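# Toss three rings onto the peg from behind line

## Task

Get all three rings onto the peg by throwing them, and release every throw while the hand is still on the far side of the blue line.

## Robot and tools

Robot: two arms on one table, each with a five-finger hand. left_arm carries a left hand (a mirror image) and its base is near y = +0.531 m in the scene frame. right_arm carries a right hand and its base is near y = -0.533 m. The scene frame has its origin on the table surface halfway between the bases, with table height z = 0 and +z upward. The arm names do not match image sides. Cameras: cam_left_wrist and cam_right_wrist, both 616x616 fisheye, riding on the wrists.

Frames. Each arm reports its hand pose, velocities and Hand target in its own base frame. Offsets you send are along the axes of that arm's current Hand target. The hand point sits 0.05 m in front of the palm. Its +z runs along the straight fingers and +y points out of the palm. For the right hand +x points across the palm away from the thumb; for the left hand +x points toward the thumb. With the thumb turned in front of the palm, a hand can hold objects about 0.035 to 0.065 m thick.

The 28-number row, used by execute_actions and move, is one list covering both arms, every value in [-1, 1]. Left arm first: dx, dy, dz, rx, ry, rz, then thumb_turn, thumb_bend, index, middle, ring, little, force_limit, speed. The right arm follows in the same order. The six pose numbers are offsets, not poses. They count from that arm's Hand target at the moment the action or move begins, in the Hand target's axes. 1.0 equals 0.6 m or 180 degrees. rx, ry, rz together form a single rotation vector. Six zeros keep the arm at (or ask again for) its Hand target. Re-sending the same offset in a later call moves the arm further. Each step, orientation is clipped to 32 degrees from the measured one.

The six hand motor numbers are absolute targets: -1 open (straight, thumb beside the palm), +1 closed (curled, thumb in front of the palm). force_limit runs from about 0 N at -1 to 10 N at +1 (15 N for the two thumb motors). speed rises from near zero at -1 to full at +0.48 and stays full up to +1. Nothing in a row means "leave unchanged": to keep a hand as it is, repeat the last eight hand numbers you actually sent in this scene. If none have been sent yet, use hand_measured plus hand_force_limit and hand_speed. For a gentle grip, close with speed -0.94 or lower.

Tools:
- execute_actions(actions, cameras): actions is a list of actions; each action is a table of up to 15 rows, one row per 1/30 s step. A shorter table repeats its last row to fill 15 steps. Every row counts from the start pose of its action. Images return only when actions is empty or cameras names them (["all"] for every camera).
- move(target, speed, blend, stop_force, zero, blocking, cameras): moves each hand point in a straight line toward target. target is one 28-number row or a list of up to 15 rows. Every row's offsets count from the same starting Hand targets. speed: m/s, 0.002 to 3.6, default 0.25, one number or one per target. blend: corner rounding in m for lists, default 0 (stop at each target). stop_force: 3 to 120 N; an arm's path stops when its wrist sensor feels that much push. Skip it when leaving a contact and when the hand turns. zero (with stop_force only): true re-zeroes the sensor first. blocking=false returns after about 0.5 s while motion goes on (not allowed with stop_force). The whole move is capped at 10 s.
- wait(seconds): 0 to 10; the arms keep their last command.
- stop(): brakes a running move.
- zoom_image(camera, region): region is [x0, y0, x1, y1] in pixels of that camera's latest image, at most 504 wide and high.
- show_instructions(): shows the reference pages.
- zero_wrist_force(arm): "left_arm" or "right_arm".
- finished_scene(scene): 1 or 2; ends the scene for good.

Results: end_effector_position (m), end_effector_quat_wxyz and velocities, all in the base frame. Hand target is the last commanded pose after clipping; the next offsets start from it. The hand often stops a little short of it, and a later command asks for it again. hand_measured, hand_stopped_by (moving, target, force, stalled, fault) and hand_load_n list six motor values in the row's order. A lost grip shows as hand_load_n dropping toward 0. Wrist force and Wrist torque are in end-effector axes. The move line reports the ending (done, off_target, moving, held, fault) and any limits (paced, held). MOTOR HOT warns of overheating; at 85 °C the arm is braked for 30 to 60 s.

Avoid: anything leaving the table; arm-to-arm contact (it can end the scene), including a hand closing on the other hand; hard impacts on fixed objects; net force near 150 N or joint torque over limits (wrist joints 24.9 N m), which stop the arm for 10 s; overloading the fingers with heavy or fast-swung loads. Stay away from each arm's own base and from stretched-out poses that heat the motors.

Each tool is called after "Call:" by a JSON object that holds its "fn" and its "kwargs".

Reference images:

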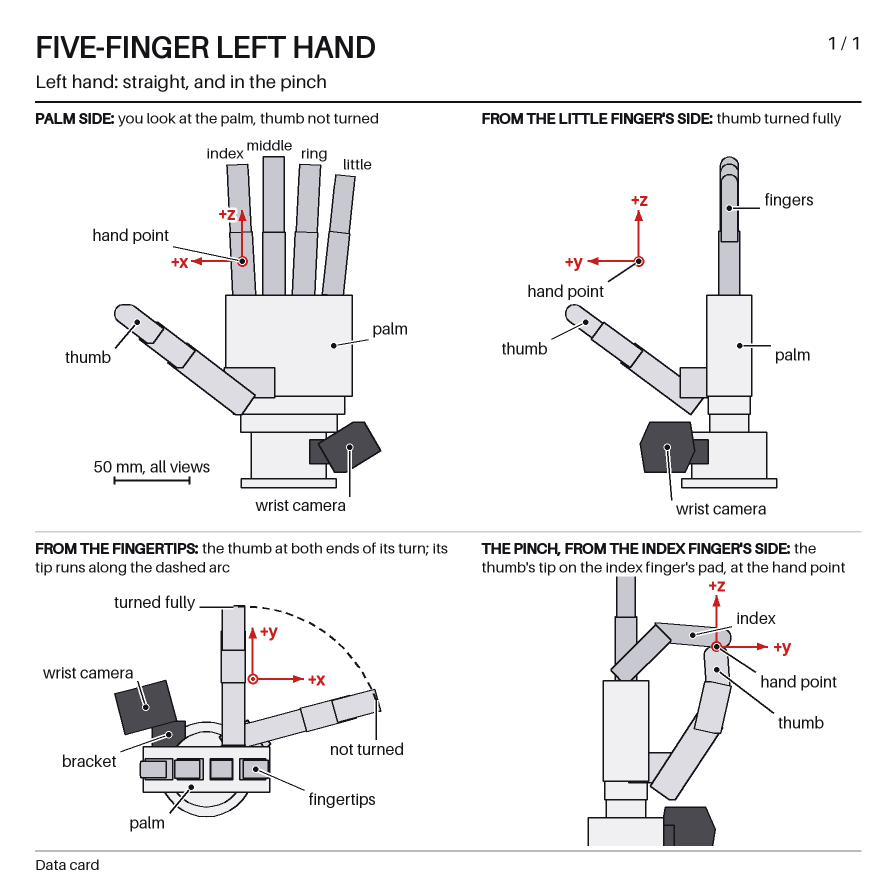

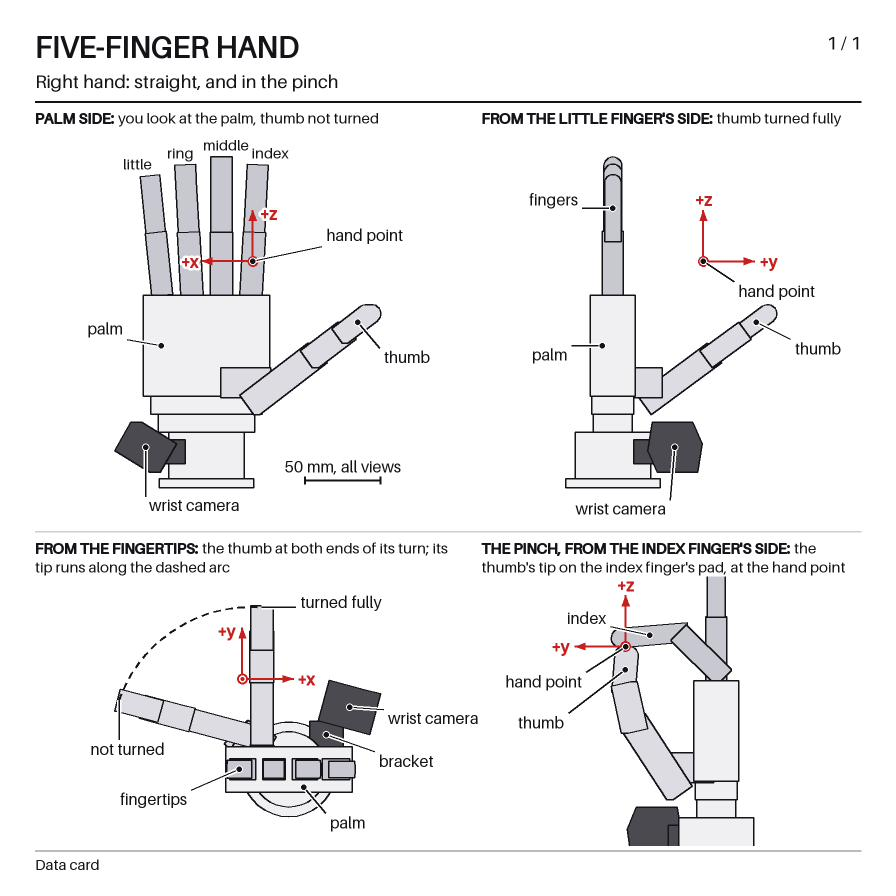

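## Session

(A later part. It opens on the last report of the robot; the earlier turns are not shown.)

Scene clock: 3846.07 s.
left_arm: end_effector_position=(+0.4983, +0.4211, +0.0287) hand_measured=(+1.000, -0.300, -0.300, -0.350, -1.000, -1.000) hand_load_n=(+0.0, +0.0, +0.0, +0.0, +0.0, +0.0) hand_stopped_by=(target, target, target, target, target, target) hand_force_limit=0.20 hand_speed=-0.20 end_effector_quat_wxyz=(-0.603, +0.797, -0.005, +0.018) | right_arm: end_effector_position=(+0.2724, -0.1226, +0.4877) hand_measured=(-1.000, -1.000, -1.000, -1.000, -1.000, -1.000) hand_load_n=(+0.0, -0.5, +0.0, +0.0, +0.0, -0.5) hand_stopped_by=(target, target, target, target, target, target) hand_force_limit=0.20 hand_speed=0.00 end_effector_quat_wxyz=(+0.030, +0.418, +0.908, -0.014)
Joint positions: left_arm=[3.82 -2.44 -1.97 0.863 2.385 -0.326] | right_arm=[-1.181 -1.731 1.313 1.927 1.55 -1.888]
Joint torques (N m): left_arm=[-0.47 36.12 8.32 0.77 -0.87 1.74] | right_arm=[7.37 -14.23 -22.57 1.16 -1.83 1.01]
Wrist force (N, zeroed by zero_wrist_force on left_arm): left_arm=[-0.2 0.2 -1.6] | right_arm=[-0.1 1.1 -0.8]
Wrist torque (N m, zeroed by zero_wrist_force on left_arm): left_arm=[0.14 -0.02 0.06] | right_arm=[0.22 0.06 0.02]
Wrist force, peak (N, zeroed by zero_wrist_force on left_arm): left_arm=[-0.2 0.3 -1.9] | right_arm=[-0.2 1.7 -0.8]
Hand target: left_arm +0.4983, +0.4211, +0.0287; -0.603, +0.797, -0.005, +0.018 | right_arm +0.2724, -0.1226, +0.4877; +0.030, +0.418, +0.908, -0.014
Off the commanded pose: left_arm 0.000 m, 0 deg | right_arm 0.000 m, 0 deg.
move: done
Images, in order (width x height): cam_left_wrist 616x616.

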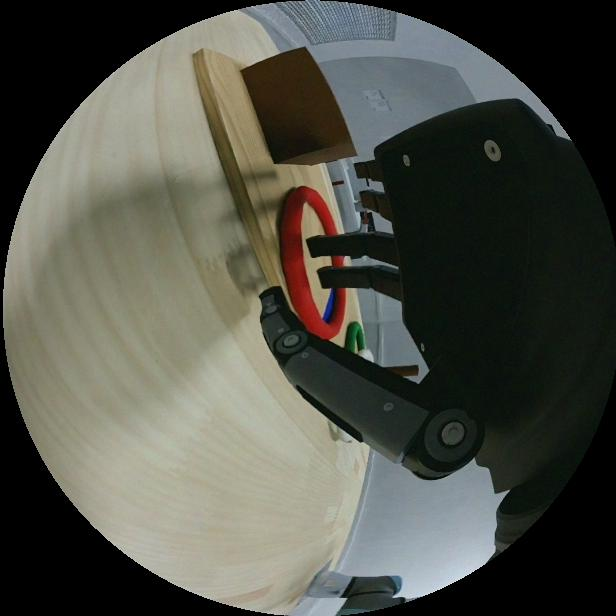

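Call:
{"fn": "move", "kwargs": {"target": [0.0067,0.0002,0,0,0,0,1,-0.3,-0.3,-0.35,-1,-1,0.2,-0.2,0,0,0,0,0,0,-1,-1,-1,-1,-1,-1,0.2,0], "speed": 0.03}}

Call:
{"fn": "execute_actions", "kwargs": {"actions": [[[0,0,0,0,0,0,1,-0.36,0.05,0,-1,-1,-0.5,-0.85,0,0,0,0,0,0,-1,-1,-1,-1,-1,-1,0.2,0]]]}}

Call:
{"fn": "wait", "kwargs": {"seconds": 1.2}}

Call:
{"fn": "execute_actions", "kwargs": {"actions": [[[0,0,0,0,0,0,1,-0.36,0.4,0.4,-1,-1,0.2,-0.92,0,0,0,0,0,0,-1,-1,-1,-1,-1,-1,0.2,0]]]}}

Call:
{"fn": "wait", "kwargs": {"seconds": 1.0, "cameras": ["cam_left_wrist"]}}

Call:
{"fn": "zoom_image", "kwargs": {"camera": "cam_left_wrist", "region": [200, 150, 400, 350]}}

Scene clock: 3855.87 s.
left_arm: end_effector_position=(+0.5024, +0.4209, +0.0287) hand_measured=(+1.000, -0.300, -0.300, -0.350, -1.000, -1.000) hand_load_n=(+0.0, +0.0, +0.0, +0.0, +0.0, +0.0) hand_stopped_by=(target, target, target, target, target, target) hand_force_limit=0.20 hand_speed=-0.20 end_effector_quat_wxyz=(-0.603, +0.797, -0.005, +0.018) | right_arm: end_effector_position=(+0.2724, -0.1226, +0.4877) hand_measured=(-1.000, -1.000, -1.000, -1.000, -1.000, -1.000) hand_load_n=(+0.0, +0.0, +0.0, +0.0, +0.0, +0.5) hand_stopped_by=(target, target, target, target, target, target) hand_force_limit=0.20 hand_speed=0.00 end_effector_quat_wxyz=(+0.030, +0.418, +0.908, -0.014)
Joint positions: left_arm=[3.814 -2.443 -1.96 0.853 2.39 -0.329] | right_arm=[-1.181 -1.731 1.313 1.927 1.55 -1.888]
Joint torques (N m): left_arm=[-1.26 23.8 4.27 2.28 0.77 -1.76] | right_arm=[7.2 -13.9 -22.41 1.08 -1.87 1.14]
Wrist force (N, zeroed by zero_wrist_force on left_arm): left_arm=[-0.3 0.1 -1.6] | right_arm=[0.1 1.3 -0.9]
Wrist torque (N m, zeroed by zero_wrist_force on left_arm): left_arm=[0.12 -0.01 0.05] | right_arm=[0.25 0.04 0.04]
Wrist force, peak (N, zeroed by zero_wrist_force on left_arm): left_arm=[-0.4 0.3 -1.8] | right_arm=[-0.2 1.4 -1.2]
Hand target: left_arm +0.5023, +0.4209, +0.0287; -0.603, +0.797, -0.005, +0.018 | right_arm +0.2724, -0.1226, +0.4877; +0.030, +0.418, +0.908, -0.014
Off the commanded pose: left_arm 0.000 m, 0 deg | right_arm 0.000 m, 0 deg.
move: done

Scene clock: 3856.97 s.
left_arm: end_effector_position=(+0.5023, +0.4209, +0.0286) hand_measured=(+1.000, -0.360, +0.050, +0.000, -1.000, -1.000) hand_load_n=(+0.0, +0.0, +0.0, +0.0, +0.0, +0.0) hand_stopped_by=(target, target, target, target, target, target) hand_force_limit=-0.50 hand_speed=-0.85 end_effector_quat_wxyz=(-0.603, +0.797, -0.005, +0.018) | right_arm: end_effector_position=(+0.2724, -0.1226, +0.4877) hand_measured=(-1.000, -1.000, -1.000, -1.000, -1.000, -1.000) hand_load_n=(+0.0, +0.0, +0.0, +0.0, +0.0, +0.0) hand_stopped_by=(target, target, target, target, target, target) hand_force_limit=0.20 hand_speed=0.00 end_effector_quat_wxyz=(+0.030, +0.418, +0.908, -0.014)
Joint positions: left_arm=[3.814 -2.443 -1.96 0.853 2.39 -0.329] | right_arm=[-1.181 -1.731 1.313 1.927 1.55 -1.888]
Joint torques (N m): left_arm=[3.65 36.13 -4.44 4.14 -0.81 2.15] | right_arm=[6.97 -14.12 -22.2 1.16 -1.78 1.05]
Wrist force (N, zeroed by zero_wrist_force on left_arm): left_arm=[-0.3 0.2 -1.3] | right_arm=[0.0 1.3 -0.8]
Wrist torque (N m, zeroed by zero_wrist_force on left_arm): left_arm=[0.15 0.00 0.05] | right_arm=[0.26 0.04 0.04]
Wrist force, peak (N, zeroed by zero_wrist_force on left_arm): left_arm=[-0.3 -1.1 -1.4] | right_arm=[-0.3 1.5 -0.7]
Hand target: left_arm +0.5023, +0.4209, +0.0287; -0.603, +0.797, -0.005, +0.018 | right_arm +0.2724, -0.1226, +0.4877; +0.030, +0.418, +0.908, -0.014
Off the commanded pose: left_arm 0.000 m, 0 deg | right_arm 0.000 m, 0 deg.
Step readings (end_effector_position of left_arm | right_arm):
0: (+0.5024, +0.4209, +0.0287) | (+0.2724, -0.1226, +0.4877)
1: (+0.5024, +0.4209, +0.0287) | (+0.2724, -0.1226, +0.4877)
2: (+0.5024, +0.4209, +0.0287) | (+0.2724, -0.1226, +0.4877)
4: (+0.5024, +0.4209, +0.0287) | (+0.2724, -0.1226, +0.4877)
8: (+0.5024, +0.4209, +0.0287) | (+0.2724, -0.1226, +0.4877)
15: (+0.5023, +0.4209, +0.0286) | (+0.2724, -0.1226, +0.4877)

Scene clock: 3858.17 s.
left_arm: end_effector_position=(+0.5023, +0.4209, +0.0287) hand_measured=(+1.000, -0.360, +0.050, +0.000, -1.000, -1.000) hand_load_n=(+0.0, +0.0, +0.0, +0.0, +0.0, +0.0) hand_stopped_by=(target, target, target, target, target, target) hand_force_limit=-0.50 hand_speed=-0.85 end_effector_quat_wxyz=(-0.603, +0.797, -0.005, +0.018) | right_arm: end_effector_position=(+0.2724, -0.1226, +0.4877) hand_measured=(-1.000, -1.000, -1.000, -1.000, -1.000, -1.000) hand_load_n=(+0.0, +0.0, +0.0, +0.0, +0.0, +0.0) hand_stopped_by=(target, target, target, target, target, target) hand_force_limit=0.20 hand_speed=0.00 end_effector_quat_wxyz=(+0.030, +0.418, +0.908, -0.014)
Joint positions: left_arm=[3.814 -2.443 -1.96 0.853 2.39 -0.329] | right_arm=[-1.181 -1.731 1.313 1.927 1.55 -1.888]
Joint torques (N m): left_arm=[3.94 41.29 -4.1 3.58 -0.52 2.29] | right_arm=[6.88 -14.35 -22.62 1.13 -1.79 1.16]
Wrist force (N, zeroed by zero_wrist_force on left_arm): left_arm=[-0.3 0.1 -1.3] | right_arm=[-0.2 1.4 -0.5]
Wrist torque (N m, zeroed by zero_wrist_force on left_arm): left_arm=[0.13 0.01 0.05] | right_arm=[0.24 0.05 0.04]
Wrist force, peak (N, zeroed by zero_wrist_force on left_arm): left_arm=[-0.3 0.0 -1.6] | right_arm=[-0.2 1.5 -0.9]
Hand target: left_arm +0.5023, +0.4209, +0.0287; -0.603, +0.797, -0.005, +0.018 | right_arm +0.2724, -0.1226, +0.4877; +0.030, +0.418, +0.908, -0.014
Off the commanded pose: left_arm 0.000 m, 0 deg | right_arm 0.000 m, 0 deg.
wait: 1.20 s; at rest by 0.17 s

Scene clock: 3859.20 s.
left_arm: end_effector_position=(+0.5023, +0.4209, +0.0287) hand_measured=(+1.000, -0.362, +0.220, +0.140, -1.000, -1.000) hand_load_n=(+0.5, +8.0, +6.5, +6.5, +0.0, +0.0) hand_stopped_by=(target, target, force, force, target, target) hand_force_limit=0.20 hand_speed=-0.92 end_effector_quat_wxyz=(-0.603, +0.797, -0.005, +0.018) | right_arm: end_effector_position=(+0.2724, -0.1226, +0.4877) hand_measured=(-1.000, -1.000, -1.000, -1.000, -1.000, -1.000) hand_load_n=(+0.0, +0.0, +0.0, +0.0, +0.0, +0.0) hand_stopped_by=(target, target, target, target, target, target) hand_force_limit=0.20 hand_speed=0.00 end_effector_quat_wxyz=(+0.030, +0.418, +0.908, -0.014)
Joint positions: left_arm=[3.814 -2.443 -1.96 0.853 2.39 -0.329] | right_arm=[-1.181 -1.731 1.313 1.927 1.55 -1.888]
Joint torques (N m): left_arm=[3.2 41.5 -4.43 3.16 -0.25 2.25] | right_arm=[6.99 -14.36 -22.21 1.26 -1.84 1.18]
Wrist force (N, zeroed by zero_wrist_force on left_arm): left_arm=[-0.5 0.5 -1.5] | right_arm=[-0.2 1.2 -0.7]
Wrist torque (N m, zeroed by zero_wrist_force on left_arm): left_arm=[0.12 0.03 0.02] | right_arm=[0.24 0.07 0.02]
Wrist force, peak (N, zeroed by zero_wrist_force on left_arm): left_arm=[-0.3 0.3 -1.7] | right_arm=[0.1 1.7 -0.9]
Hand target: left_arm +0.5023, +0.4209, +0.0287; -0.603, +0.797, -0.005, +0.018 | right_arm +0.2724, -0.1226, +0.4877; +0.030, +0.418, +0.908, -0.014
Off the commanded pose: left_arm 0.000 m, 0 deg | right_arm 0.000 m, 0 deg.
Step readings (end_effector_position of left_arm | right_arm):
0: (+0.5023, +0.4209, +0.0287) | (+0.2724, -0.1226, +0.4877)
1: (+0.5023, +0.4209, +0.0287) | (+0.2724, -0.1226, +0.4877)
2: (+0.5023, +0.4209, +0.0287) | (+0.2724, -0.1226, +0.4877)
4: (+0.5023, +0.4209, +0.0287) | (+0.2724, -0.1226, +0.4877)
8: (+0.5023, +0.4209, +0.0287) | (+0.2724, -0.1226, +0.4877)
15: (+0.5023, +0.4209, +0.0287) | (+0.2724, -0.1226, +0.4877)

Scene clock: 3860.20 s.
left_arm: end_effector_position=(+0.5023, +0.4209, +0.0287) hand_measured=(+1.000, -0.362, +0.220, +0.140, -1.000, -1.000) hand_load_n=(+0.5, +8.0, +6.0, +6.0, +0.0, +0.0) hand_stopped_by=(target, target, force, force, target, target) hand_force_limit=0.20 hand_speed=-0.92 end_effector_quat_wxyz=(-0.603, +0.797, -0.005, +0.018) | right_arm: end_effector_position=(+0.2724, -0.1226, +0.4877) hand_measured=(-1.000, -1.000, -1.000, -1.000, -1.000, -1.000) hand_load_n=(+0.0, +0.0, +0.0, +0.0, +0.0, +0.0) hand_stopped_by=(target, target, target, target, target, target) hand_force_limit=0.20 hand_speed=0.00 end_effector_quat_wxyz=(+0.030, +0.418, +0.908, -0.014)
Joint positions: left_arm=[3.814 -2.443 -1.96 0.853 2.39 -0.329] | right_arm=[-1.181 -1.731 1.313 1.927 1.55 -1.888]
Joint torques (N m): left_arm=[3.72 41.35 -3.82 2.74 -0.17 2.19] | right_arm=[7.15 -14.51 -22.43 1.16 -1.78 1.05]
Wrist force (N, zeroed by zero_wrist_force on left_arm): left_arm=[-0.4 0.7 -1.5] | right_arm=[-0.2 1.3 -0.7]
Wrist torque (N m, zeroed by zero_wrist_force on left_arm): left_arm=[0.15 0.02 0.02] | right_arm=[0.24 0.06 0.03]
Wrist force, peak (N, zeroed by zero_wrist_force on left_arm): left_arm=[-0.5 0.5 -1.7] | right_arm=[-0.1 1.5 -0.7]
Hand target: left_arm +0.5023, +0.4209, +0.0287; -0.603, +0.797, -0.005, +0.018 | right_arm +0.2724, -0.1226, +0.4877; +0.030, +0.418, +0.908, -0.014
Off the commanded pose: left_arm 0.000 m, 0 deg | right_arm 0.000 m, 0 deg.
wait: 1.00 s; at rest by 0.17 s
Images, in order (width x height): cam_left_wrist 616x616.

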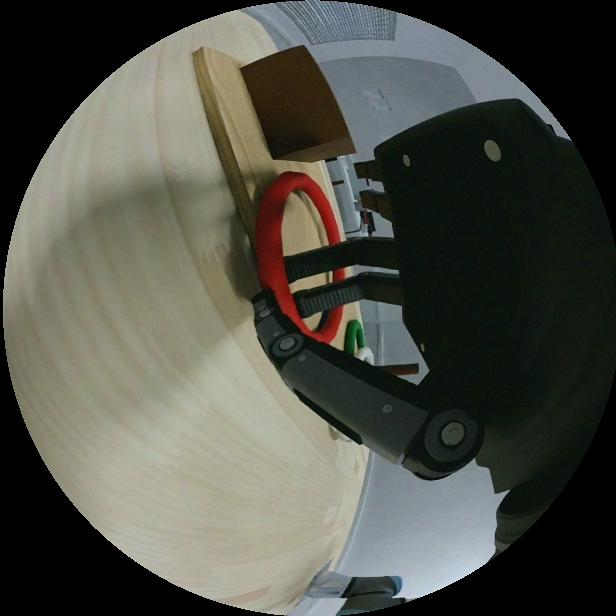

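Scaled by 2.520 from the camera's 616x616 image, which has a finer 880x880 frame.

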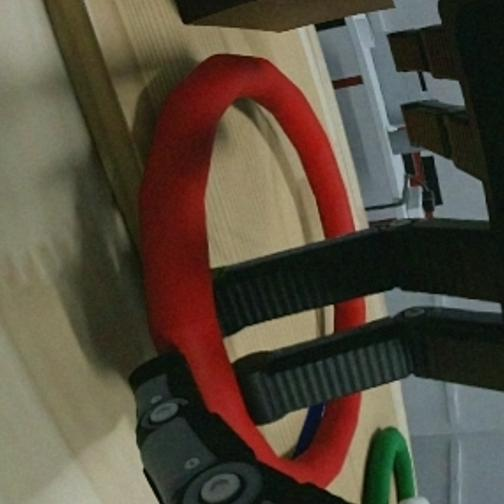

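Call:
{"fn": "move", "kwargs": {"target": [0.0002,-0.0076,-0.0035,0,0,0,1,-0.36,0.4,0.4,-1,-1,0.2,-0.92,0,0,0,0,0,0,-1,-1,-1,-1,-1,-1,0.2,0], "speed": 0.02, "cameras": ["cam_left_wrist"]}}

Call:
{"fn": "zoom_image", "kwargs": {"camera": "cam_left_wrist", "region": [200, 150, 400, 350]}}

Scene clock: 3866.07 s.
left_arm: end_effector_position=(+0.5023, +0.4201, +0.0337) hand_measured=(+1.000, -0.362, +0.220, +0.140, -1.000, -1.000) hand_load_n=(+1.0, +6.5, +5.0, +6.0, +0.0, +0.0) hand_stopped_by=(target, target, force, force, target, target) hand_force_limit=0.20 hand_speed=-0.92 end_effector_quat_wxyz=(-0.603, +0.797, -0.005, +0.018) | right_arm: end_effector_position=(+0.2724, -0.1226, +0.4877) hand_measured=(-1.000, -1.000, -1.000, -1.000, -1.000, -1.000) hand_load_n=(+0.0, +0.0, +0.0, +0.0, +0.0, +0.0) hand_stopped_by=(target, target, target, target, target, target) hand_force_limit=0.20 hand_speed=0.00 end_effector_quat_wxyz=(+0.030, +0.418, +0.908, -0.014)
Joint positions: left_arm=[3.813 -2.43 -1.964 0.844 2.391 -0.33] | right_arm=[-1.181 -1.731 1.313 1.927 1.55 -1.888]
Joint torques (N m): left_arm=[-5.22 42.56 4.57 1.45 1.57 -2.31] | right_arm=[7.23 -14.65 -21.87 1.13 -1.8 1.08]
Wrist force (N, zeroed by zero_wrist_force on left_arm): left_arm=[-0.2 0.7 -1.3] | right_arm=[-0.4 1.2 -0.6]
Wrist torque (N m, zeroed by zero_wrist_force on left_arm): left_arm=[0.11 -0.01 0.04] | right_arm=[0.22 0.09 0.01]
Wrist force, peak (N, zeroed by zero_wrist_force on left_arm): left_arm=[-0.4 0.5 -1.9] | right_arm=[-0.1 1.5 -0.9]
Hand target: left_arm +0.5023, +0.4202, +0.0336; -0.603, +0.797, -0.005, +0.018 | right_arm +0.2724, -0.1226, +0.4877; +0.030, +0.418, +0.908, -0.014
Off the commanded pose: left_arm 0.000 m, 0 deg | right_arm 0.000 m, 0 deg.
move: done
Images, in order (width x height): cam_left_wrist 616x616.

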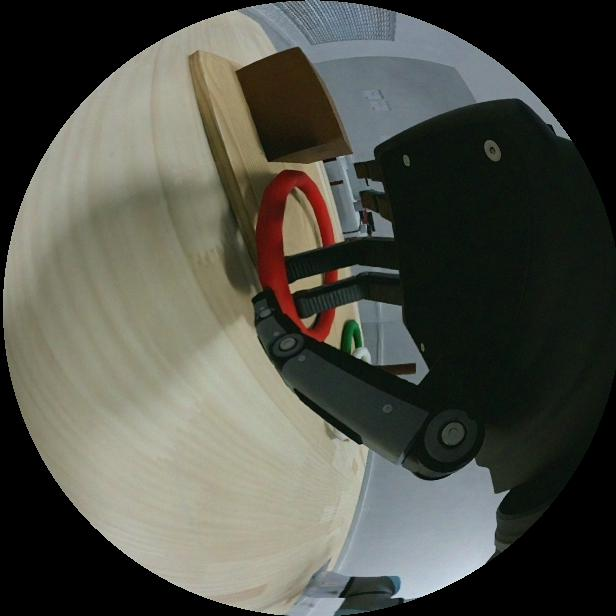

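Scaled by 2.520 from the camera's 616x616 image, which has a finer 880x880 frame.

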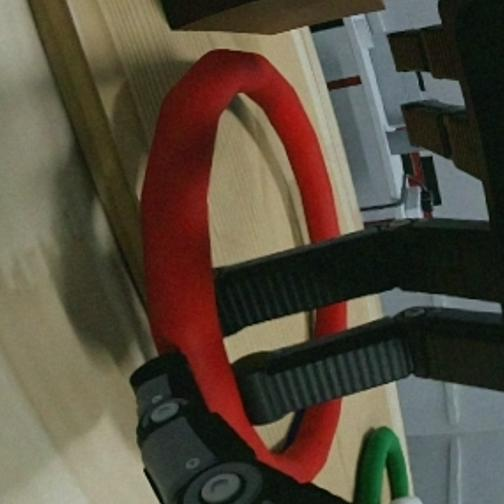

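Call:
{"fn": "move", "kwargs": {"target": [-0.0001,0.0053,0.0025,0,0,0,1,-0.36,0.4,0.4,-1,-1,0.2,-0.92,0,0,0,0,0,0,-1,-1,-1,-1,-1,-1,0.2,0], "speed": 0.02}}

Call:
{"fn": "execute_actions", "kwargs": {"actions": [[[0,0,0,0,0,0,1,-0.36,0.405,0.405,-1,-1,0.42,-0.93,0,0,0,0,0,0,-1,-1,-1,-1,-1,-1,0.2,0]]]}}

Call:
{"fn": "move", "kwargs": {"target": [0.0003,-0.0121,-0.0056,0,0,0,1,-0.36,0.405,0.405,-1,-1,0.42,-0.93,0,0,0,0,0,0,-1,-1,-1,-1,-1,-1,0.2,0], "speed": 0.02, "cameras": ["cam_left_wrist"]}}

Call:
{"fn": "zoom_image", "kwargs": {"camera": "cam_left_wrist", "region": [200, 150, 400, 350]}}

Scene clock: 3877.00 s.
left_arm: end_effector_position=(+0.5023, +0.4207, +0.0301) hand_measured=(+1.000, -0.362, +0.220, +0.140, -1.000, -1.000) hand_load_n=(+1.5, +8.5, +2.5, +5.5, +0.0, +0.0) hand_stopped_by=(target, target, force, force, target, target) hand_force_limit=0.20 hand_speed=-0.92 end_effector_quat_wxyz=(-0.603, +0.797, -0.005, +0.018) | right_arm: end_effector_position=(+0.2724, -0.1226, +0.4877) hand_measured=(-1.000, -1.000, -1.000, -1.000, -1.000, -1.000) hand_load_n=(+0.0, +0.0, +0.0, +0.0, +0.0, +0.0) hand_stopped_by=(target, target, target, target, target, target) hand_force_limit=0.20 hand_speed=0.00 end_effector_quat_wxyz=(+0.030, +0.418, +0.908, -0.014)
Joint positions: left_arm=[3.814 -2.439 -1.961 0.85 2.39 -0.329] | right_arm=[-1.181 -1.731 1.313 1.927 1.55 -1.888]
Joint torques (N m): left_arm=[4.46 44.97 12.88 3.12 -0.96 2.64] | right_arm=[6.93 -14.14 -22.42 1.09 -1.87 1.05]
Wrist force (N, zeroed by zero_wrist_force on left_arm): left_arm=[-0.9 -1.7 -2.2] | right_arm=[0.0 1.2 -0.8]
Wrist torque (N m, zeroed by zero_wrist_force on left_arm): left_arm=[0.08 0.03 -0.08] | right_arm=[0.23 0.04 0.03]
Wrist force, peak (N, zeroed by zero_wrist_force on left_arm): left_arm=[-1.0 -1.8 -2.3] | right_arm=[-0.2 1.6 -1.0]
Hand target: left_arm +0.5023, +0.4207, +0.0302; -0.603, +0.797, -0.005, +0.018 | right_arm +0.2724, -0.1226, +0.4877; +0.030, +0.418, +0.908, -0.014
Off the commanded pose: left_arm 0.000 m, 0 deg | right_arm 0.000 m, 0 deg.
move: done

Scene clock: 3877.70 s.
left_arm: end_effector_position=(+0.5023, +0.4208, +0.0302) hand_measured=(+1.000, -0.364, +0.238, +0.150, -1.000, -1.000) hand_load_n=(+0.5, +11.0, +7.0, +7.0, +0.0, +0.0) hand_stopped_by=(target, target, force, force, target, target) hand_force_limit=0.42 hand_speed=-0.93 end_effector_quat_wxyz=(-0.603, +0.797, -0.005, +0.018) | right_arm: end_effector_position=(+0.2724, -0.1226, +0.4877) hand_measured=(-1.000, -1.000, -1.000, -1.000, -1.000, -1.000) hand_load_n=(+0.0, +0.0, +0.0, +0.0, +0.0, +0.0) hand_stopped_by=(target, target, target, target, target, target) hand_force_limit=0.20 hand_speed=0.00 end_effector_quat_wxyz=(+0.030, +0.418, +0.908, -0.014)
Joint positions: left_arm=[3.814 -2.439 -1.961 0.85 2.39 -0.329] | right_arm=[-1.181 -1.731 1.313 1.927 1.55 -1.888]
Joint torques (N m): left_arm=[1.39 58.08 1.09 0.17 -0.32 2.33] | right_arm=[6.81 -14.45 -22.31 1.11 -1.79 1.08]
Wrist force (N, zeroed by zero_wrist_force on left_arm): left_arm=[-0.6 -0.2 -1.7] | right_arm=[0.0 1.1 -0.9]
Wrist torque (N m, zeroed by zero_wrist_force on left_arm): left_arm=[0.12 0.02 -0.05] | right_arm=[0.23 0.05 0.03]
Wrist force, peak (N, zeroed by zero_wrist_force on left_arm): left_arm=[-0.8 -1.8 -2.3] | right_arm=[-0.1 1.5 -0.7]
Hand target: left_arm +0.5023, +0.4207, +0.0302; -0.603, +0.797, -0.005, +0.018 | right_arm +0.2724, -0.1226, +0.4877; +0.030, +0.418, +0.908, -0.014
Off the commanded pose: left_arm 0.000 m, 0 deg | right_arm 0.000 m, 0 deg.
Step readings (end_effector_position of left_arm | right_arm):
0: (+0.5023, +0.4207, +0.0301) | (+0.2724, -0.1226, +0.4877)
1: (+0.5023, +0.4207, +0.0301) | (+0.2724, -0.1226, +0.4877)
2: (+0.5023, +0.4207, +0.0301) | (+0.2724, -0.1226, +0.4877)
4: (+0.5023, +0.4207, +0.0301) | (+0.2724, -0.1226, +0.4877)
8: (+0.5023, +0.4207, +0.0301) | (+0.2724, -0.1226, +0.4877)
15: (+0.5023, +0.4208, +0.0301) | (+0.2724, -0.1226, +0.4877)

Scene clock: 3878.43 s.
left_arm: end_effector_position=(+0.5023, +0.4194, +0.0382) hand_measured=(+1.000, -0.364, +0.238, +0.150, -1.000, -1.000) hand_load_n=(+1.0, +8.5, +6.5, +6.5, +0.0, +0.0) hand_stopped_by=(target, target, force, force, target, target) hand_force_limit=0.42 hand_speed=-0.93 end_effector_quat_wxyz=(-0.603, +0.797, -0.005, +0.018) | right_arm: end_effector_position=(+0.2724, -0.1226, +0.4877) hand_measured=(-1.000, -1.000, -1.000, -1.000, -1.000, -1.000) hand_load_n=(+0.0, +0.0, +0.0, +0.0, +0.0, +0.0) hand_stopped_by=(target, target, target, target, target, target) hand_force_limit=0.20 hand_speed=0.00 end_effector_quat_wxyz=(+0.030, +0.418, +0.908, -0.014)
Joint positions: left_arm=[3.812 -2.419 -1.968 0.836 2.392 -0.33] | right_arm=[-1.181 -1.731 1.313 1.927 1.55 -1.888]
Joint torques (N m): left_arm=[-3.96 35.53 7.72 3.26 1.24 -2.21] | right_arm=[7.23 -14.29 -22.81 1.16 -1.79 1.09]
Wrist force (N, zeroed by zero_wrist_force on left_arm): left_arm=[-0.3 0.9 -1.5] | right_arm=[-0.3 1.3 -1.0]
Wrist torque (N m, zeroed by zero_wrist_force on left_arm): left_arm=[0.14 -0.01 0.04] | right_arm=[0.26 0.09 0.01]
Wrist force, peak (N, zeroed by zero_wrist_force on left_arm): left_arm=[-0.4 1.0 -1.6] | right_arm=[-0.3 1.5 -1.0]
Hand target: left_arm +0.5023, +0.4195, +0.0381; -0.603, +0.797, -0.005, +0.018 | right_arm +0.2724, -0.1226, +0.4877; +0.030, +0.418, +0.908, -0.014
Off the commanded pose: left_arm 0.000 m, 0 deg | right_arm 0.000 m, 0 deg.
move: done
Images, in order (width x height): cam_left_wrist 616x616.

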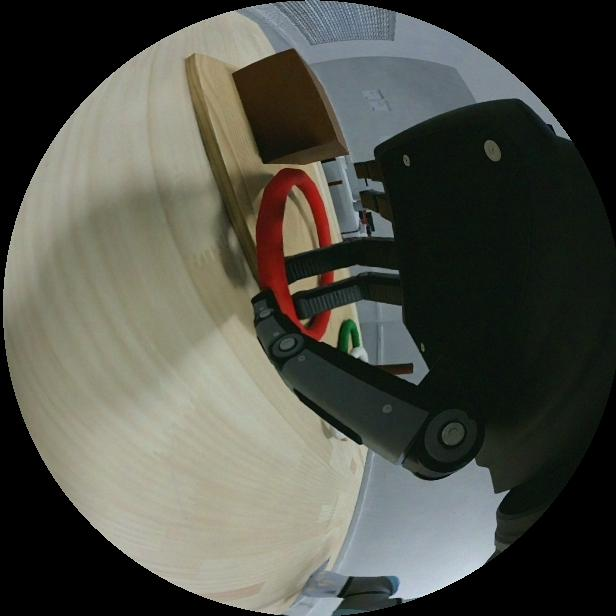

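Scaled by 2.520 from the camera's 616x616 image, which has a finer 880x880 frame.

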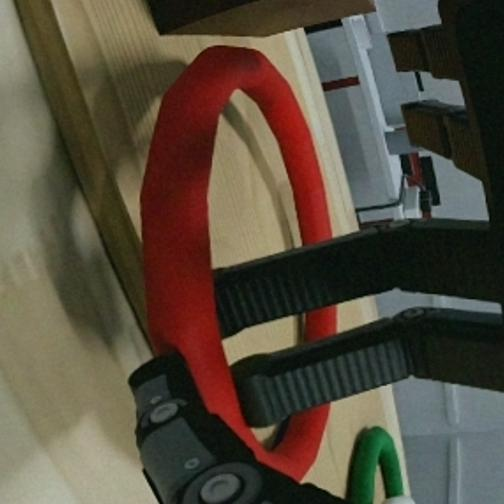

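Call:
{"fn": "move", "kwargs": {"target": [0.0021,-0.0756,-0.035,0,0,0,1,-0.36,0.405,0.405,-1,-1,0.42,-0.93,0,0,0,0,0,0,-1,-1,-1,-1,-1,-1,0.2,0], "speed": 0.05, "cameras": ["cam_left_wrist"]}}

Call:
{"fn": "zoom_image", "kwargs": {"camera": "cam_left_wrist", "region": [200, 150, 400, 350]}}

Scene clock: 3888.30 s.
left_arm: end_effector_position=(+0.5022, +0.4115, +0.0874) hand_measured=(+1.000, -0.364, +0.238, +0.150, -1.000, -1.000) hand_load_n=(+1.0, +6.5, +4.5, +5.5, +0.0, +0.0) hand_stopped_by=(target, target, force, force, target, target) hand_force_limit=0.42 hand_speed=-0.93 end_effector_quat_wxyz=(-0.603, +0.797, -0.005, +0.018) end_effector_velocity=(+0.000, +0.000, +0.000) end_effector_angular_velocity=(+0.002, -0.004, +0.000) | right_arm: end_effector_position=(+0.2724, -0.1226, +0.4877) hand_measured=(-1.000, -1.000, -1.000, -1.000, -1.000, -1.000) hand_load_n=(+0.0, +0.0, +0.0, +0.0, +0.0, +0.0) hand_stopped_by=(target, target, target, target, target, target) hand_force_limit=0.20 hand_speed=0.00 end_effector_quat_wxyz=(+0.030, +0.418, +0.908, -0.014)
Joint positions: left_arm=[3.799 -2.297 -2 0.741 2.404 -0.338] | right_arm=[-1.181 -1.731 1.313 1.927 1.55 -1.888]
Joint velocities: left_arm=[0.001 -0.002 0.001 0.006 -0.001 0] | right_arm=[within noise]
Joint torques (N m): left_arm=[2.03 32.64 17.15 4.64 0.04 -1.83] | right_arm=[6.98 -14.26 -22.01 1.21 -1.88 1.05]
Wrist force (N, zeroed by zero_wrist_force on left_arm): left_arm=[-0.1 0.8 -1.4] | right_arm=[-0.2 1.4 -0.8]
Wrist torque (N m, zeroed by zero_wrist_force on left_arm): left_arm=[0.11 -0.04 0.06] | right_arm=[0.26 0.08 0.02]
Wrist force, peak (N, zeroed by zero_wrist_force on left_arm): left_arm=[-0.4 1.7 -1.2] | right_arm=[-0.3 1.4 -1.0]
Hand target: left_arm +0.5022, +0.4116, +0.0874; -0.603, +0.797, -0.005, +0.018 | right_arm +0.2724, -0.1226, +0.4877; +0.030, +0.418, +0.908, -0.014
Off the commanded pose: left_arm 0.000 m, 0 deg | right_arm 0.000 m, 0 deg.
move: done
Images, in order (width x height): cam_left_wrist 616x616.

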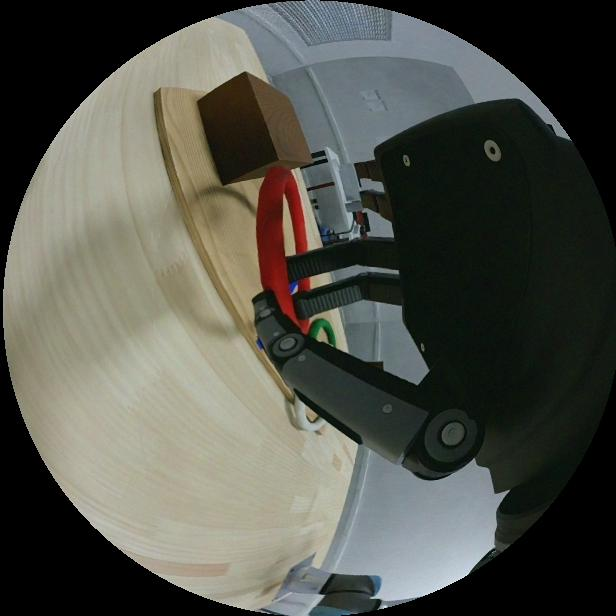

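Scaled by 2.520 from the camera's 616x616 image, which has a finer 880x880 frame.

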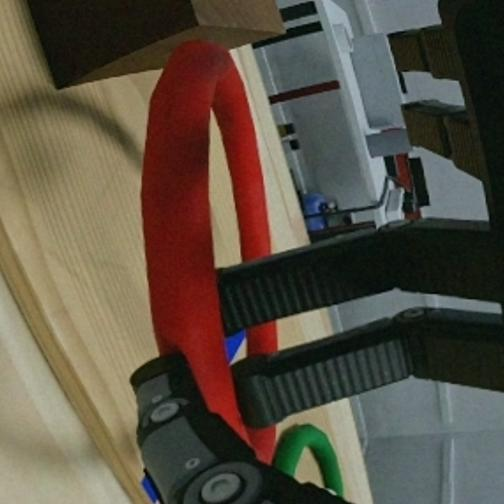

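Call:
{"fn": "move", "kwargs": {"target": [[-0.0008,0.033,0.008,0,0,0,1,-0.36,0.405,0.405,-1,-1,0.42,-0.93,0,0,0,0,0,0,-1,-1,-1,-1,-1,-1,0.2,0],[-0.0017,0.0675,0.0129,0,0,0,1,-0.36,0.405,0.405,-1,-1,0.42,-0.93,0,0,0,0,0,0,-1,-1,-1,-1,-1,-1,0.2,0],[-0.0023,0.0915,0.0167,0,0,0,1,-0.36,0.405,0.405,-1,-1,0.42,-0.93,0,0,0,0,0,0,-1,-1,-1,-1,-1,-1,0.2,0]], "speed": 0.03, "stop_force": 6, "cameras": ["cam_left_wrist"]}}

Call:
{"fn": "zoom_image", "kwargs": {"camera": "cam_left_wrist", "region": [200, 150, 400, 350]}}

Scene clock: 3952.13 s.
left_arm: end_effector_position=(+0.5019, +0.4063, +0.0319) hand_measured=(+1.000, -0.364, +0.238, +0.150, -1.000, -1.000) hand_load_n=(+1.0, +4.5, -0.5, +3.5, +0.0, +0.0) hand_stopped_by=(target, target, force, force, target, target) hand_force_limit=0.42 hand_speed=-0.93 end_effector_quat_wxyz=(-0.603, +0.797, -0.005, +0.018) | right_arm: end_effector_position=(+0.2724, -0.1226, +0.4877) hand_measured=(-1.000, -1.000, -1.000, -1.000, -1.000, -1.000) hand_load_n=(+0.0, +0.0, +0.0, +0.0, +0.0, +0.0) hand_stopped_by=(target, target, target, target, target, target) hand_force_limit=0.20 hand_speed=0.00 end_effector_quat_wxyz=(+0.030, +0.418, +0.908, -0.014)
Joint positions: left_arm=[3.791 -2.429 -1.983 0.851 2.412 -0.343] | right_arm=[-1.181 -1.731 1.313 1.927 1.55 -1.888]
Joint torques (N m): left_arm=[3.97 57.64 -0.59 -0.31 -0.82 1.66] | right_arm=[7.04 -14.58 -22.15 1.2 -1.84 0.98]
Wrist force (N, zeroed by zero_wrist_force on left_arm): left_arm=[-0.5 -0.8 -2.3] | right_arm=[-0.3 1.1 -0.8]
Wrist torque (N m, zeroed by zero_wrist_force on left_arm): left_arm=[0.12 0.02 -0.01] | right_arm=[0.22 0.08 0.02]
Wrist force, peak (N, zeroed by zero_wrist_force on left_arm): left_arm=[-0.6 -1.1 -2.6] | right_arm=[-0.3 1.6 -0.9]
Hand target: left_arm +0.5019, +0.4063, +0.0318; -0.603, +0.797, -0.005, +0.018 | right_arm +0.2724, -0.1226, +0.4877; +0.030, +0.418, +0.908, -0.014
Off the commanded pose: left_arm 0.000 m, 0 deg | right_arm 0.000 m, 0 deg.
move: done
Images, in order (width x height): cam_left_wrist 616x616.

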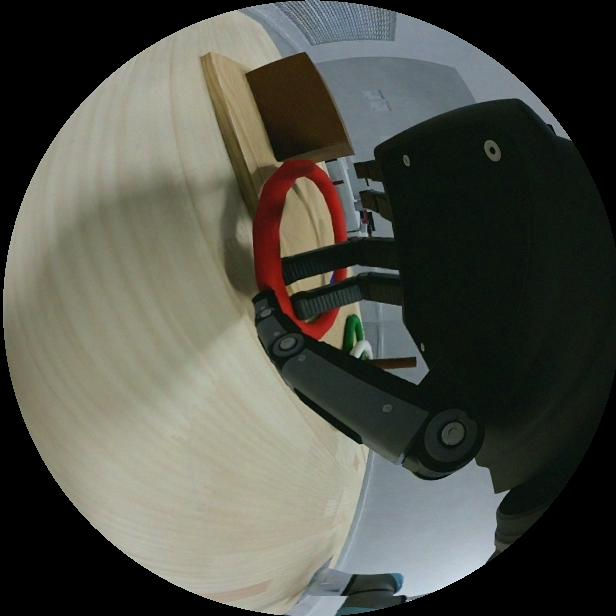

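Scaled by 2.520 from the camera's 616x616 image, which has a finer 880x880 frame.

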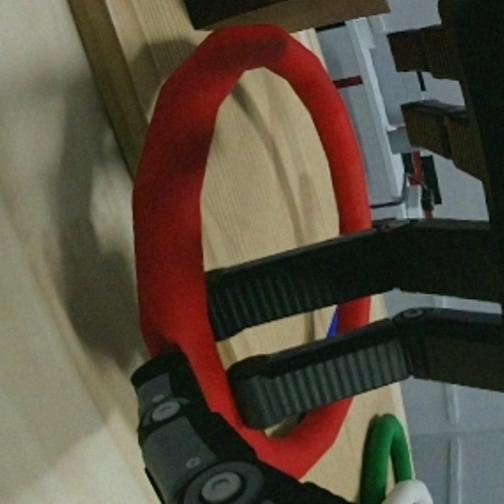

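Call:
{"fn": "wait", "kwargs": {"seconds": 0.1, "cameras": ["cam_left_wrist"]}}

Call:
{"fn": "zoom_image", "kwargs": {"camera": "cam_left_wrist", "region": [200, 150, 400, 350]}}

Scene clock: 3984.83 s.
left_arm: end_effector_position=(+0.5019, +0.4063, +0.0318) hand_measured=(+1.000, -0.364, +0.238, +0.150, -1.000, -1.000) hand_load_n=(+1.0, +4.5, -0.5, +3.5, +0.0, +0.0) hand_stopped_by=(target, target, force, force, target, target) hand_force_limit=0.42 hand_speed=-0.93 end_effector_quat_wxyz=(-0.603, +0.797, -0.005, +0.018) | right_arm: end_effector_position=(+0.2724, -0.1226, +0.4877) hand_measured=(-1.000, -1.000, -1.000, -1.000, -1.000, -1.000) hand_load_n=(-0.5, +0.0, +0.0, +0.0, +0.0, +0.0) hand_stopped_by=(target, target, target, target, target, target) hand_force_limit=0.20 hand_speed=0.00 end_effector_quat_wxyz=(+0.030, +0.418, +0.908, -0.014)
Joint positions: left_arm=[3.791 -2.429 -1.983 0.851 2.412 -0.343] | right_arm=[-1.181 -1.731 1.313 1.927 1.55 -1.888]
Joint torques (N m): left_arm=[3.5 56.51 0.09 1.67 -0.86 2.19] | right_arm=[6.96 -13.94 -22.59 1.06 -1.89 1.11]
Wrist force (N, zeroed by zero_wrist_force on left_arm): left_arm=[-0.4 -0.9 -2.2] | right_arm=[-0.1 1.3 -1.0]
Wrist torque (N m, zeroed by zero_wrist_force on left_arm): left_arm=[0.11 0.02 0.00] | right_arm=[0.27 0.07 0.03]
Wrist force, peak (N, zeroed by zero_wrist_force on left_arm): left_arm=[-0.6 -1.0 -2.6] | right_arm=[-0.3 1.6 -0.9]
Hand target: left_arm +0.5019, +0.4063, +0.0318; -0.603, +0.797, -0.005, +0.018 | right_arm +0.2724, -0.1226, +0.4877; +0.030, +0.418, +0.908, -0.014
Off the commanded pose: left_arm 0.000 m, 0 deg | right_arm 0.000 m, 0 deg.
wait: 0.10 s; at rest from the start
Images, in order (width x height): cam_left_wrist 616x616.

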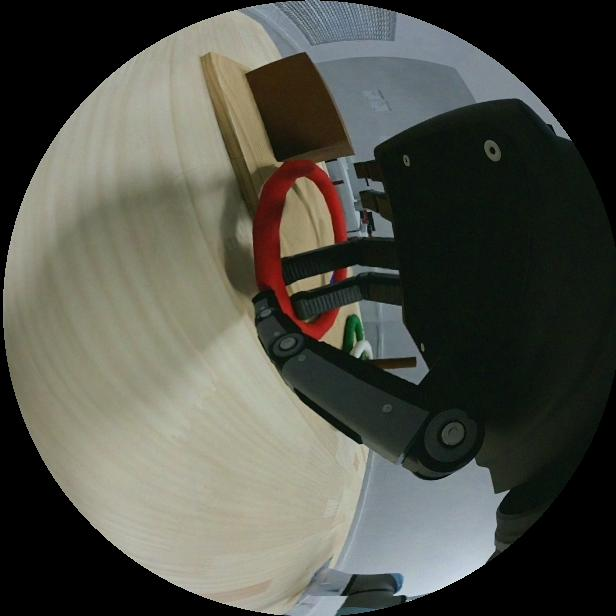

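Scaled by 2.520 from the camera's 616x616 image, which has a finer 880x880 frame.

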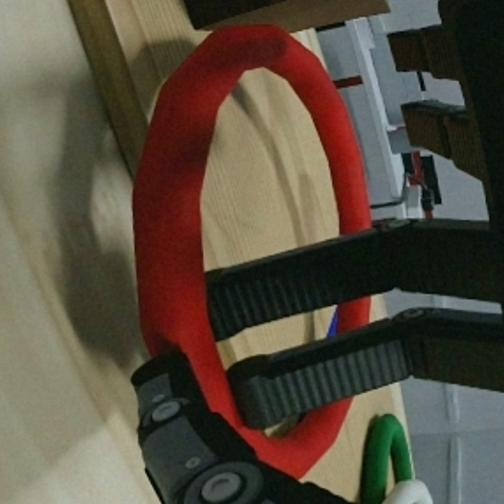

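Call:
{"fn": "move", "kwargs": {"target": [0,0,0,0,0,0,1,-0.36,0.05,0,-1,-1,0.2,-0.8,0,0,0,0,0,0,-1,-1,-1,-1,-1,-1,0.2,0]}}

Call:
{"fn": "move", "kwargs": {"target": [0.0006,-0.0242,-0.0065,0,0,0,1,-0.36,0.05,0,-1,-1,0.2,-0.8,0,0,0,0,0,0,-1,-1,-1,-1,-1,-1,0.2,0], "speed": 0.05}}

Call:
{"fn": "move", "kwargs": {"target": [0,0,0,-0.0278,0,0,1,-0.3,-0.3,-0.35,-1,-1,0.2,-0.6,0,0,0,0,0,0,-1,-1,-1,-1,-1,-1,0.2,0], "cameras": ["cam_left_wrist"]}}

Call:
{"fn": "zoom_image", "kwargs": {"camera": "cam_left_wrist", "region": [200, 150, 360, 350]}}

Scene clock: 3995.37 s.
left_arm: end_effector_position=(+0.5019, +0.4063, +0.0319) hand_measured=(+1.000, -0.360, +0.050, +0.000, -1.000, -1.000) hand_load_n=(+0.0, +0.0, -0.5, +0.0, +0.0, +0.0) hand_stopped_by=(target, target, target, target, target, target) hand_force_limit=0.20 hand_speed=-0.80 end_effector_quat_wxyz=(-0.603, +0.797, -0.005, +0.018) | right_arm: end_effector_position=(+0.2724, -0.1226, +0.4877) hand_measured=(-1.000, -1.000, -1.000, -1.000, -1.000, -1.000) hand_load_n=(+0.0, +0.0, +0.0, +0.0, +0.0, +0.0) hand_stopped_by=(target, target, target, target, target, target) hand_force_limit=0.20 hand_speed=0.00 end_effector_quat_wxyz=(+0.030, +0.418, +0.908, -0.014)
Joint positions: left_arm=[3.791 -2.429 -1.983 0.851 2.412 -0.343] | right_arm=[-1.181 -1.731 1.313 1.927 1.55 -1.888]
Joint torques (N m): left_arm=[3.97 55.07 0.31 2.28 -0.9 2.17] | right_arm=[6.85 -14.37 -22.58 1.12 -1.77 1.06]
Wrist force (N, zeroed by zero_wrist_force on left_arm): left_arm=[-0.2 0.1 -1.5] | right_arm=[-0.2 1.3 -0.8]
Wrist torque (N m, zeroed by zero_wrist_force on left_arm): left_arm=[0.12 -0.02 0.06] | right_arm=[0.24 0.08 0.02]
Wrist force, peak (N, zeroed by zero_wrist_force on left_arm): left_arm=[-0.6 -1.0 -2.5] | right_arm=[-0.1 1.6 -0.8]
Hand target: left_arm +0.5019, +0.4063, +0.0318; -0.603, +0.797, -0.005, +0.018 | right_arm +0.2724, -0.1226, +0.4877; +0.030, +0.418, +0.908, -0.014
Off the commanded pose: left_arm 0.000 m, 0 deg | right_arm 0.000 m, 0 deg.
move: done

Scene clock: 3996.10 s.
left_arm: end_effector_position=(+0.5019, +0.4065, +0.0470) hand_measured=(+1.000, -0.360, +0.050, +0.000, -1.000, -1.000) hand_load_n=(+0.0, +0.0, -0.5, +0.0, +0.0, -0.5) hand_stopped_by=(target, target, target, target, target, target) hand_force_limit=0.20 hand_speed=-0.80 end_effector_quat_wxyz=(-0.603, +0.797, -0.005, +0.018) | right_arm: end_effector_position=(+0.2724, -0.1226, +0.4877) hand_measured=(-1.000, -1.000, -1.000, -1.000, -1.000, -1.000) hand_load_n=(+0.0, +0.0, +0.0, +0.0, +0.0, +0.0) hand_stopped_by=(target, target, target, target, target, target) hand_force_limit=0.20 hand_speed=0.00 end_effector_quat_wxyz=(+0.030, +0.418, +0.908, -0.014)
Joint positions: left_arm=[3.791 -2.392 -1.991 0.823 2.411 -0.343] | right_arm=[-1.181 -1.731 1.313 1.927 1.55 -1.888]
Joint torques (N m): left_arm=[5.81 33.36 10.29 4.37 -0.84 1.6] | right_arm=[6.71 -13.87 -22.4 1.19 -1.82 1.03]
Wrist force (N, zeroed by zero_wrist_force on left_arm): left_arm=[-0.2 0.1 -1.3] | right_arm=[-0.1 1.2 -0.9]
Wrist torque (N m, zeroed by zero_wrist_force on left_arm): left_arm=[0.11 -0.03 0.05] | right_arm=[0.24 0.06 0.03]
Wrist force, peak (N, zeroed by zero_wrist_force on left_arm): left_arm=[-0.2 -0.1 -1.9] | right_arm=[-0.2 1.3 -0.9]
Hand target: left_arm +0.5020, +0.4065, +0.0469; -0.603, +0.797, -0.005, +0.018 | right_arm +0.2724, -0.1226, +0.4877; +0.030, +0.418, +0.908, -0.014
Off the commanded pose: left_arm 0.000 m, 0 deg | right_arm 0.000 m, 0 deg.
move: done

Scene clock: 3996.93 s.
left_arm: end_effector_position=(+0.5019, +0.4065, +0.0470) hand_measured=(+1.000, -0.300, -0.300, -0.350, -1.000, -1.000) hand_load_n=(+0.0, +0.0, +0.0, +0.0, +0.0, +0.0) hand_stopped_by=(target, target, target, target, target, target) hand_force_limit=0.20 hand_speed=-0.60 end_effector_quat_wxyz=(-0.568, +0.823, -0.006, +0.018) | right_arm: end_effector_position=(+0.2724, -0.1226, +0.4877) hand_measured=(-1.000, -1.000, -1.000, -1.000, -1.000, -1.000) hand_load_n=(+0.0, +0.0, +0.0, +0.0, +0.0, +0.0) hand_stopped_by=(target, target, target, target, target, target) hand_force_limit=0.20 hand_speed=0.00 end_effector_quat_wxyz=(+0.030, +0.418, +0.908, -0.014)
Joint positions: left_arm=[3.811 -2.329 -2.017 0.677 2.362 -0.416] | right_arm=[-1.181 -1.731 1.313 1.927 1.55 -1.888]
Joint torques (N m): left_arm=[-6.73 31.71 17.32 3.64 1.55 2.51] | right_arm=[7.15 -14.22 -22.2 1.24 -1.82 1.08]
Wrist force (N, zeroed by zero_wrist_force on left_arm): left_arm=[-0.3 0.3 -1.5] | right_arm=[0.0 1.2 -0.9]
Wrist torque (N m, zeroed by zero_wrist_force on left_arm): left_arm=[0.13 -0.03 -0.10] | right_arm=[0.25 0.06 0.03]
Wrist force, peak (N, zeroed by zero_wrist_force on left_arm): left_arm=[-0.2 0.3 -1.8] | right_arm=[-0.3 1.4 -0.9]
Hand target: left_arm +0.5020, +0.4065, +0.0469; -0.568, +0.823, -0.006, +0.018 | right_arm +0.2724, -0.1226, +0.4877; +0.030, +0.418, +0.908, -0.014
Off the commanded pose: left_arm 0.000 m, 0 deg | right_arm 0.000 m, 0 deg.
move: done
Images, in order (width x height): cam_left_wrist 616x616.

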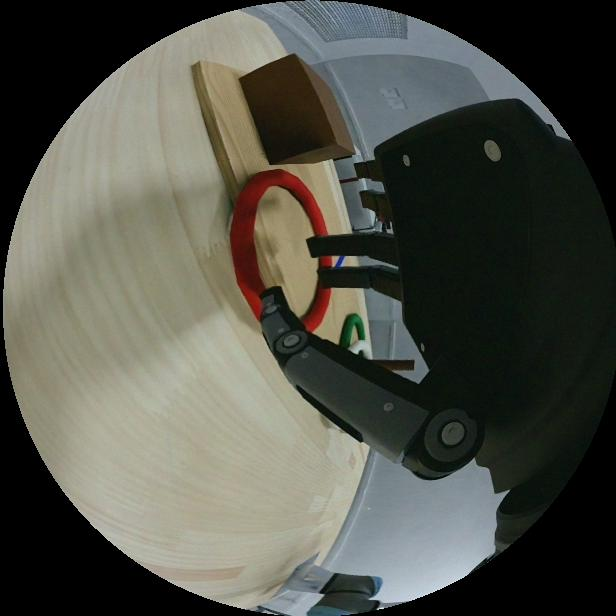

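Scaled by 2.520 from the camera's 616x616 image, which has a finer 880x880 frame.

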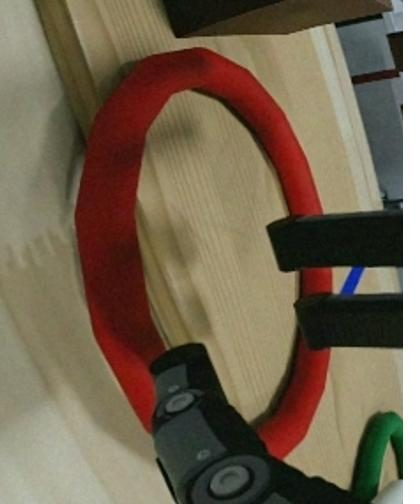

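Call:
{"fn": "move", "kwargs": {"target": [-0.015,0.0127,-0.036,0,0,0,1,-0.3,-0.3,-0.35,-1,-1,0.2,-0.6,0,0,0,0,0,0,-1,-1,-1,-1,-1,-1,0.2,0], "speed": 0.08}}

Call:
{"fn": "move", "kwargs": {"target": [-0.0003,0.0125,0.0046,0,0,0,1,-0.3,-0.3,-0.35,-1,-1,0.2,-0.6,0,0,0,0,0,0,-1,-1,-1,-1,-1,-1,0.2,0], "speed": 0.05, "cameras": ["cam_left_wrist"]}}

Call:
{"fn": "zoom_image", "kwargs": {"camera": "cam_left_wrist", "region": [200, 150, 360, 350]}}

Scene clock: 4015.97 s.
left_arm: end_effector_position=(+0.4923, +0.3839, +0.0474) hand_measured=(+1.000, -0.300, -0.300, -0.350, -1.000, -1.000) hand_load_n=(+0.0, +0.0, +0.0, +0.5, +0.0, +0.0) hand_stopped_by=(target, target, target, target, target, target) hand_force_limit=0.20 hand_speed=-0.60 end_effector_quat_wxyz=(-0.568, +0.823, -0.006, +0.018) | right_arm: end_effector_position=(+0.2724, -0.1226, +0.4877) hand_measured=(-1.000, -1.000, -1.000, -1.000, -1.000, -1.000) hand_load_n=(+0.0, +0.0, +0.0, +0.0, +0.0, +0.0) hand_stopped_by=(target, target, target, target, target, target) hand_force_limit=0.20 hand_speed=0.00 end_effector_quat_wxyz=(+0.030, +0.418, +0.908, -0.014)
Joint positions: left_arm=[3.785 -2.309 -2.072 0.699 2.383 -0.435] | right_arm=[-1.181 -1.731 1.313 1.927 1.55 -1.888]
Joint torques (N m): left_arm=[6.18 30.14 16.81 0.23 -0.78 2.22] | right_arm=[7.07 -14.73 -22.13 1.1 -1.83 1.02]
Wrist force (N, zeroed by zero_wrist_force on left_arm): left_arm=[-0.4 0.1 -1.5] | right_arm=[-0.3 1.3 -0.7]
Wrist torque (N m, zeroed by zero_wrist_force on left_arm): left_arm=[0.10 -0.02 0.05] | right_arm=[0.24 0.08 0.02]
Wrist force, peak (N, zeroed by zero_wrist_force on left_arm): left_arm=[-0.5 0.4 -2.0] | right_arm=[-0.4 1.6 -0.8]
Hand target: left_arm +0.4923, +0.3839, +0.0472; -0.568, +0.823, -0.006, +0.018 | right_arm +0.2724, -0.1226, +0.4877; +0.030, +0.418, +0.908, -0.014
Off the commanded pose: left_arm 0.000 m, 0 deg | right_arm 0.000 m, 0 deg.
move: done

Scene clock: 4016.67 s.
left_arm: end_effector_position=(+0.4923, +0.3838, +0.0391) hand_measured=(+1.000, -0.300, -0.300, -0.350, -1.000, -1.000) hand_load_n=(+0.0, +0.0, +0.0, +0.0, +0.0, +0.0) hand_stopped_by=(target, target, target, target, target, target) hand_force_limit=0.20 hand_speed=-0.60 end_effector_quat_wxyz=(-0.568, +0.823, -0.006, +0.018) | right_arm: end_effector_position=(+0.2724, -0.1226, +0.4877) hand_measured=(-1.000, -1.000, -1.000, -1.000, -1.000, -1.000) hand_load_n=(+0.0, +0.0, +0.0, +0.0, +0.0, +0.0) hand_stopped_by=(target, target, target, target, target, target) hand_force_limit=0.20 hand_speed=0.00 end_effector_quat_wxyz=(+0.030, +0.418, +0.908, -0.014)
Joint positions: left_arm=[3.785 -2.33 -2.069 0.716 2.383 -0.435] | right_arm=[-1.181 -1.731 1.313 1.927 1.55 -1.888]
Joint torques (N m): left_arm=[-1.81 53.82 12.79 1.47 1.74 2.04] | right_arm=[7.17 -14.69 -22.26 1.18 -1.89 1.1]
Wrist force (N, zeroed by zero_wrist_force on left_arm): left_arm=[-0.2 0.1 -1.6] | right_arm=[-0.1 1.3 -0.8]
Wrist torque (N m, zeroed by zero_wrist_force on left_arm): left_arm=[0.11 -0.05 0.05] | right_arm=[0.25 0.06 0.03]
Wrist force, peak (N, zeroed by zero_wrist_force on left_arm): left_arm=[-0.2 0.5 -1.7] | right_arm=[-0.2 1.3 -0.9]
Hand target: left_arm +0.4923, +0.3838, +0.0392; -0.568, +0.823, -0.006, +0.018 | right_arm +0.2724, -0.1226, +0.4877; +0.030, +0.418, +0.908, -0.014
Off the commanded pose: left_arm 0.000 m, 0 deg | right_arm 0.000 m, 0 deg.
move: done
Images, in order (width x height): cam_left_wrist 616x616.

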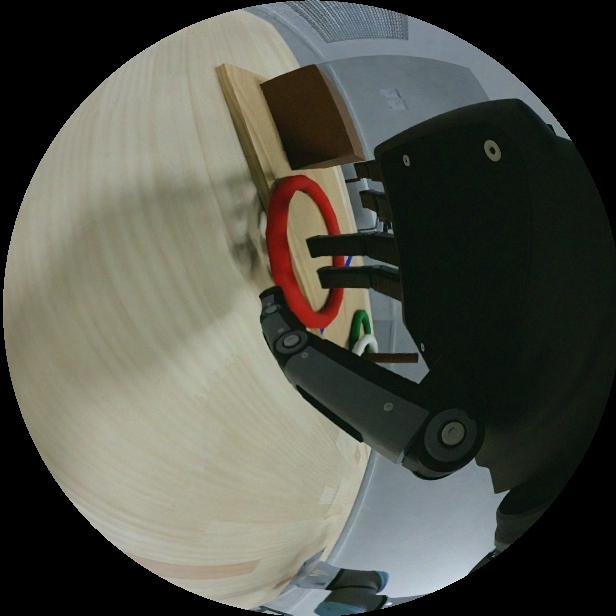

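Scaled by 2.520 from the camera's 616x616 image, which has a finer 880x880 frame.

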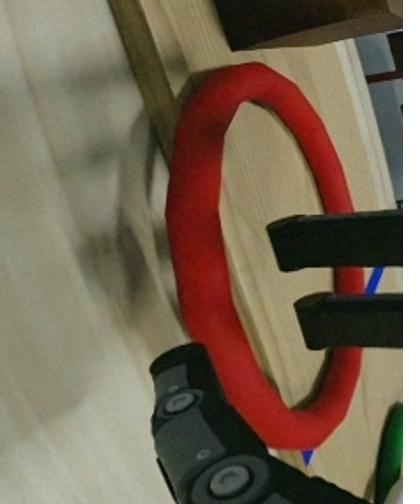

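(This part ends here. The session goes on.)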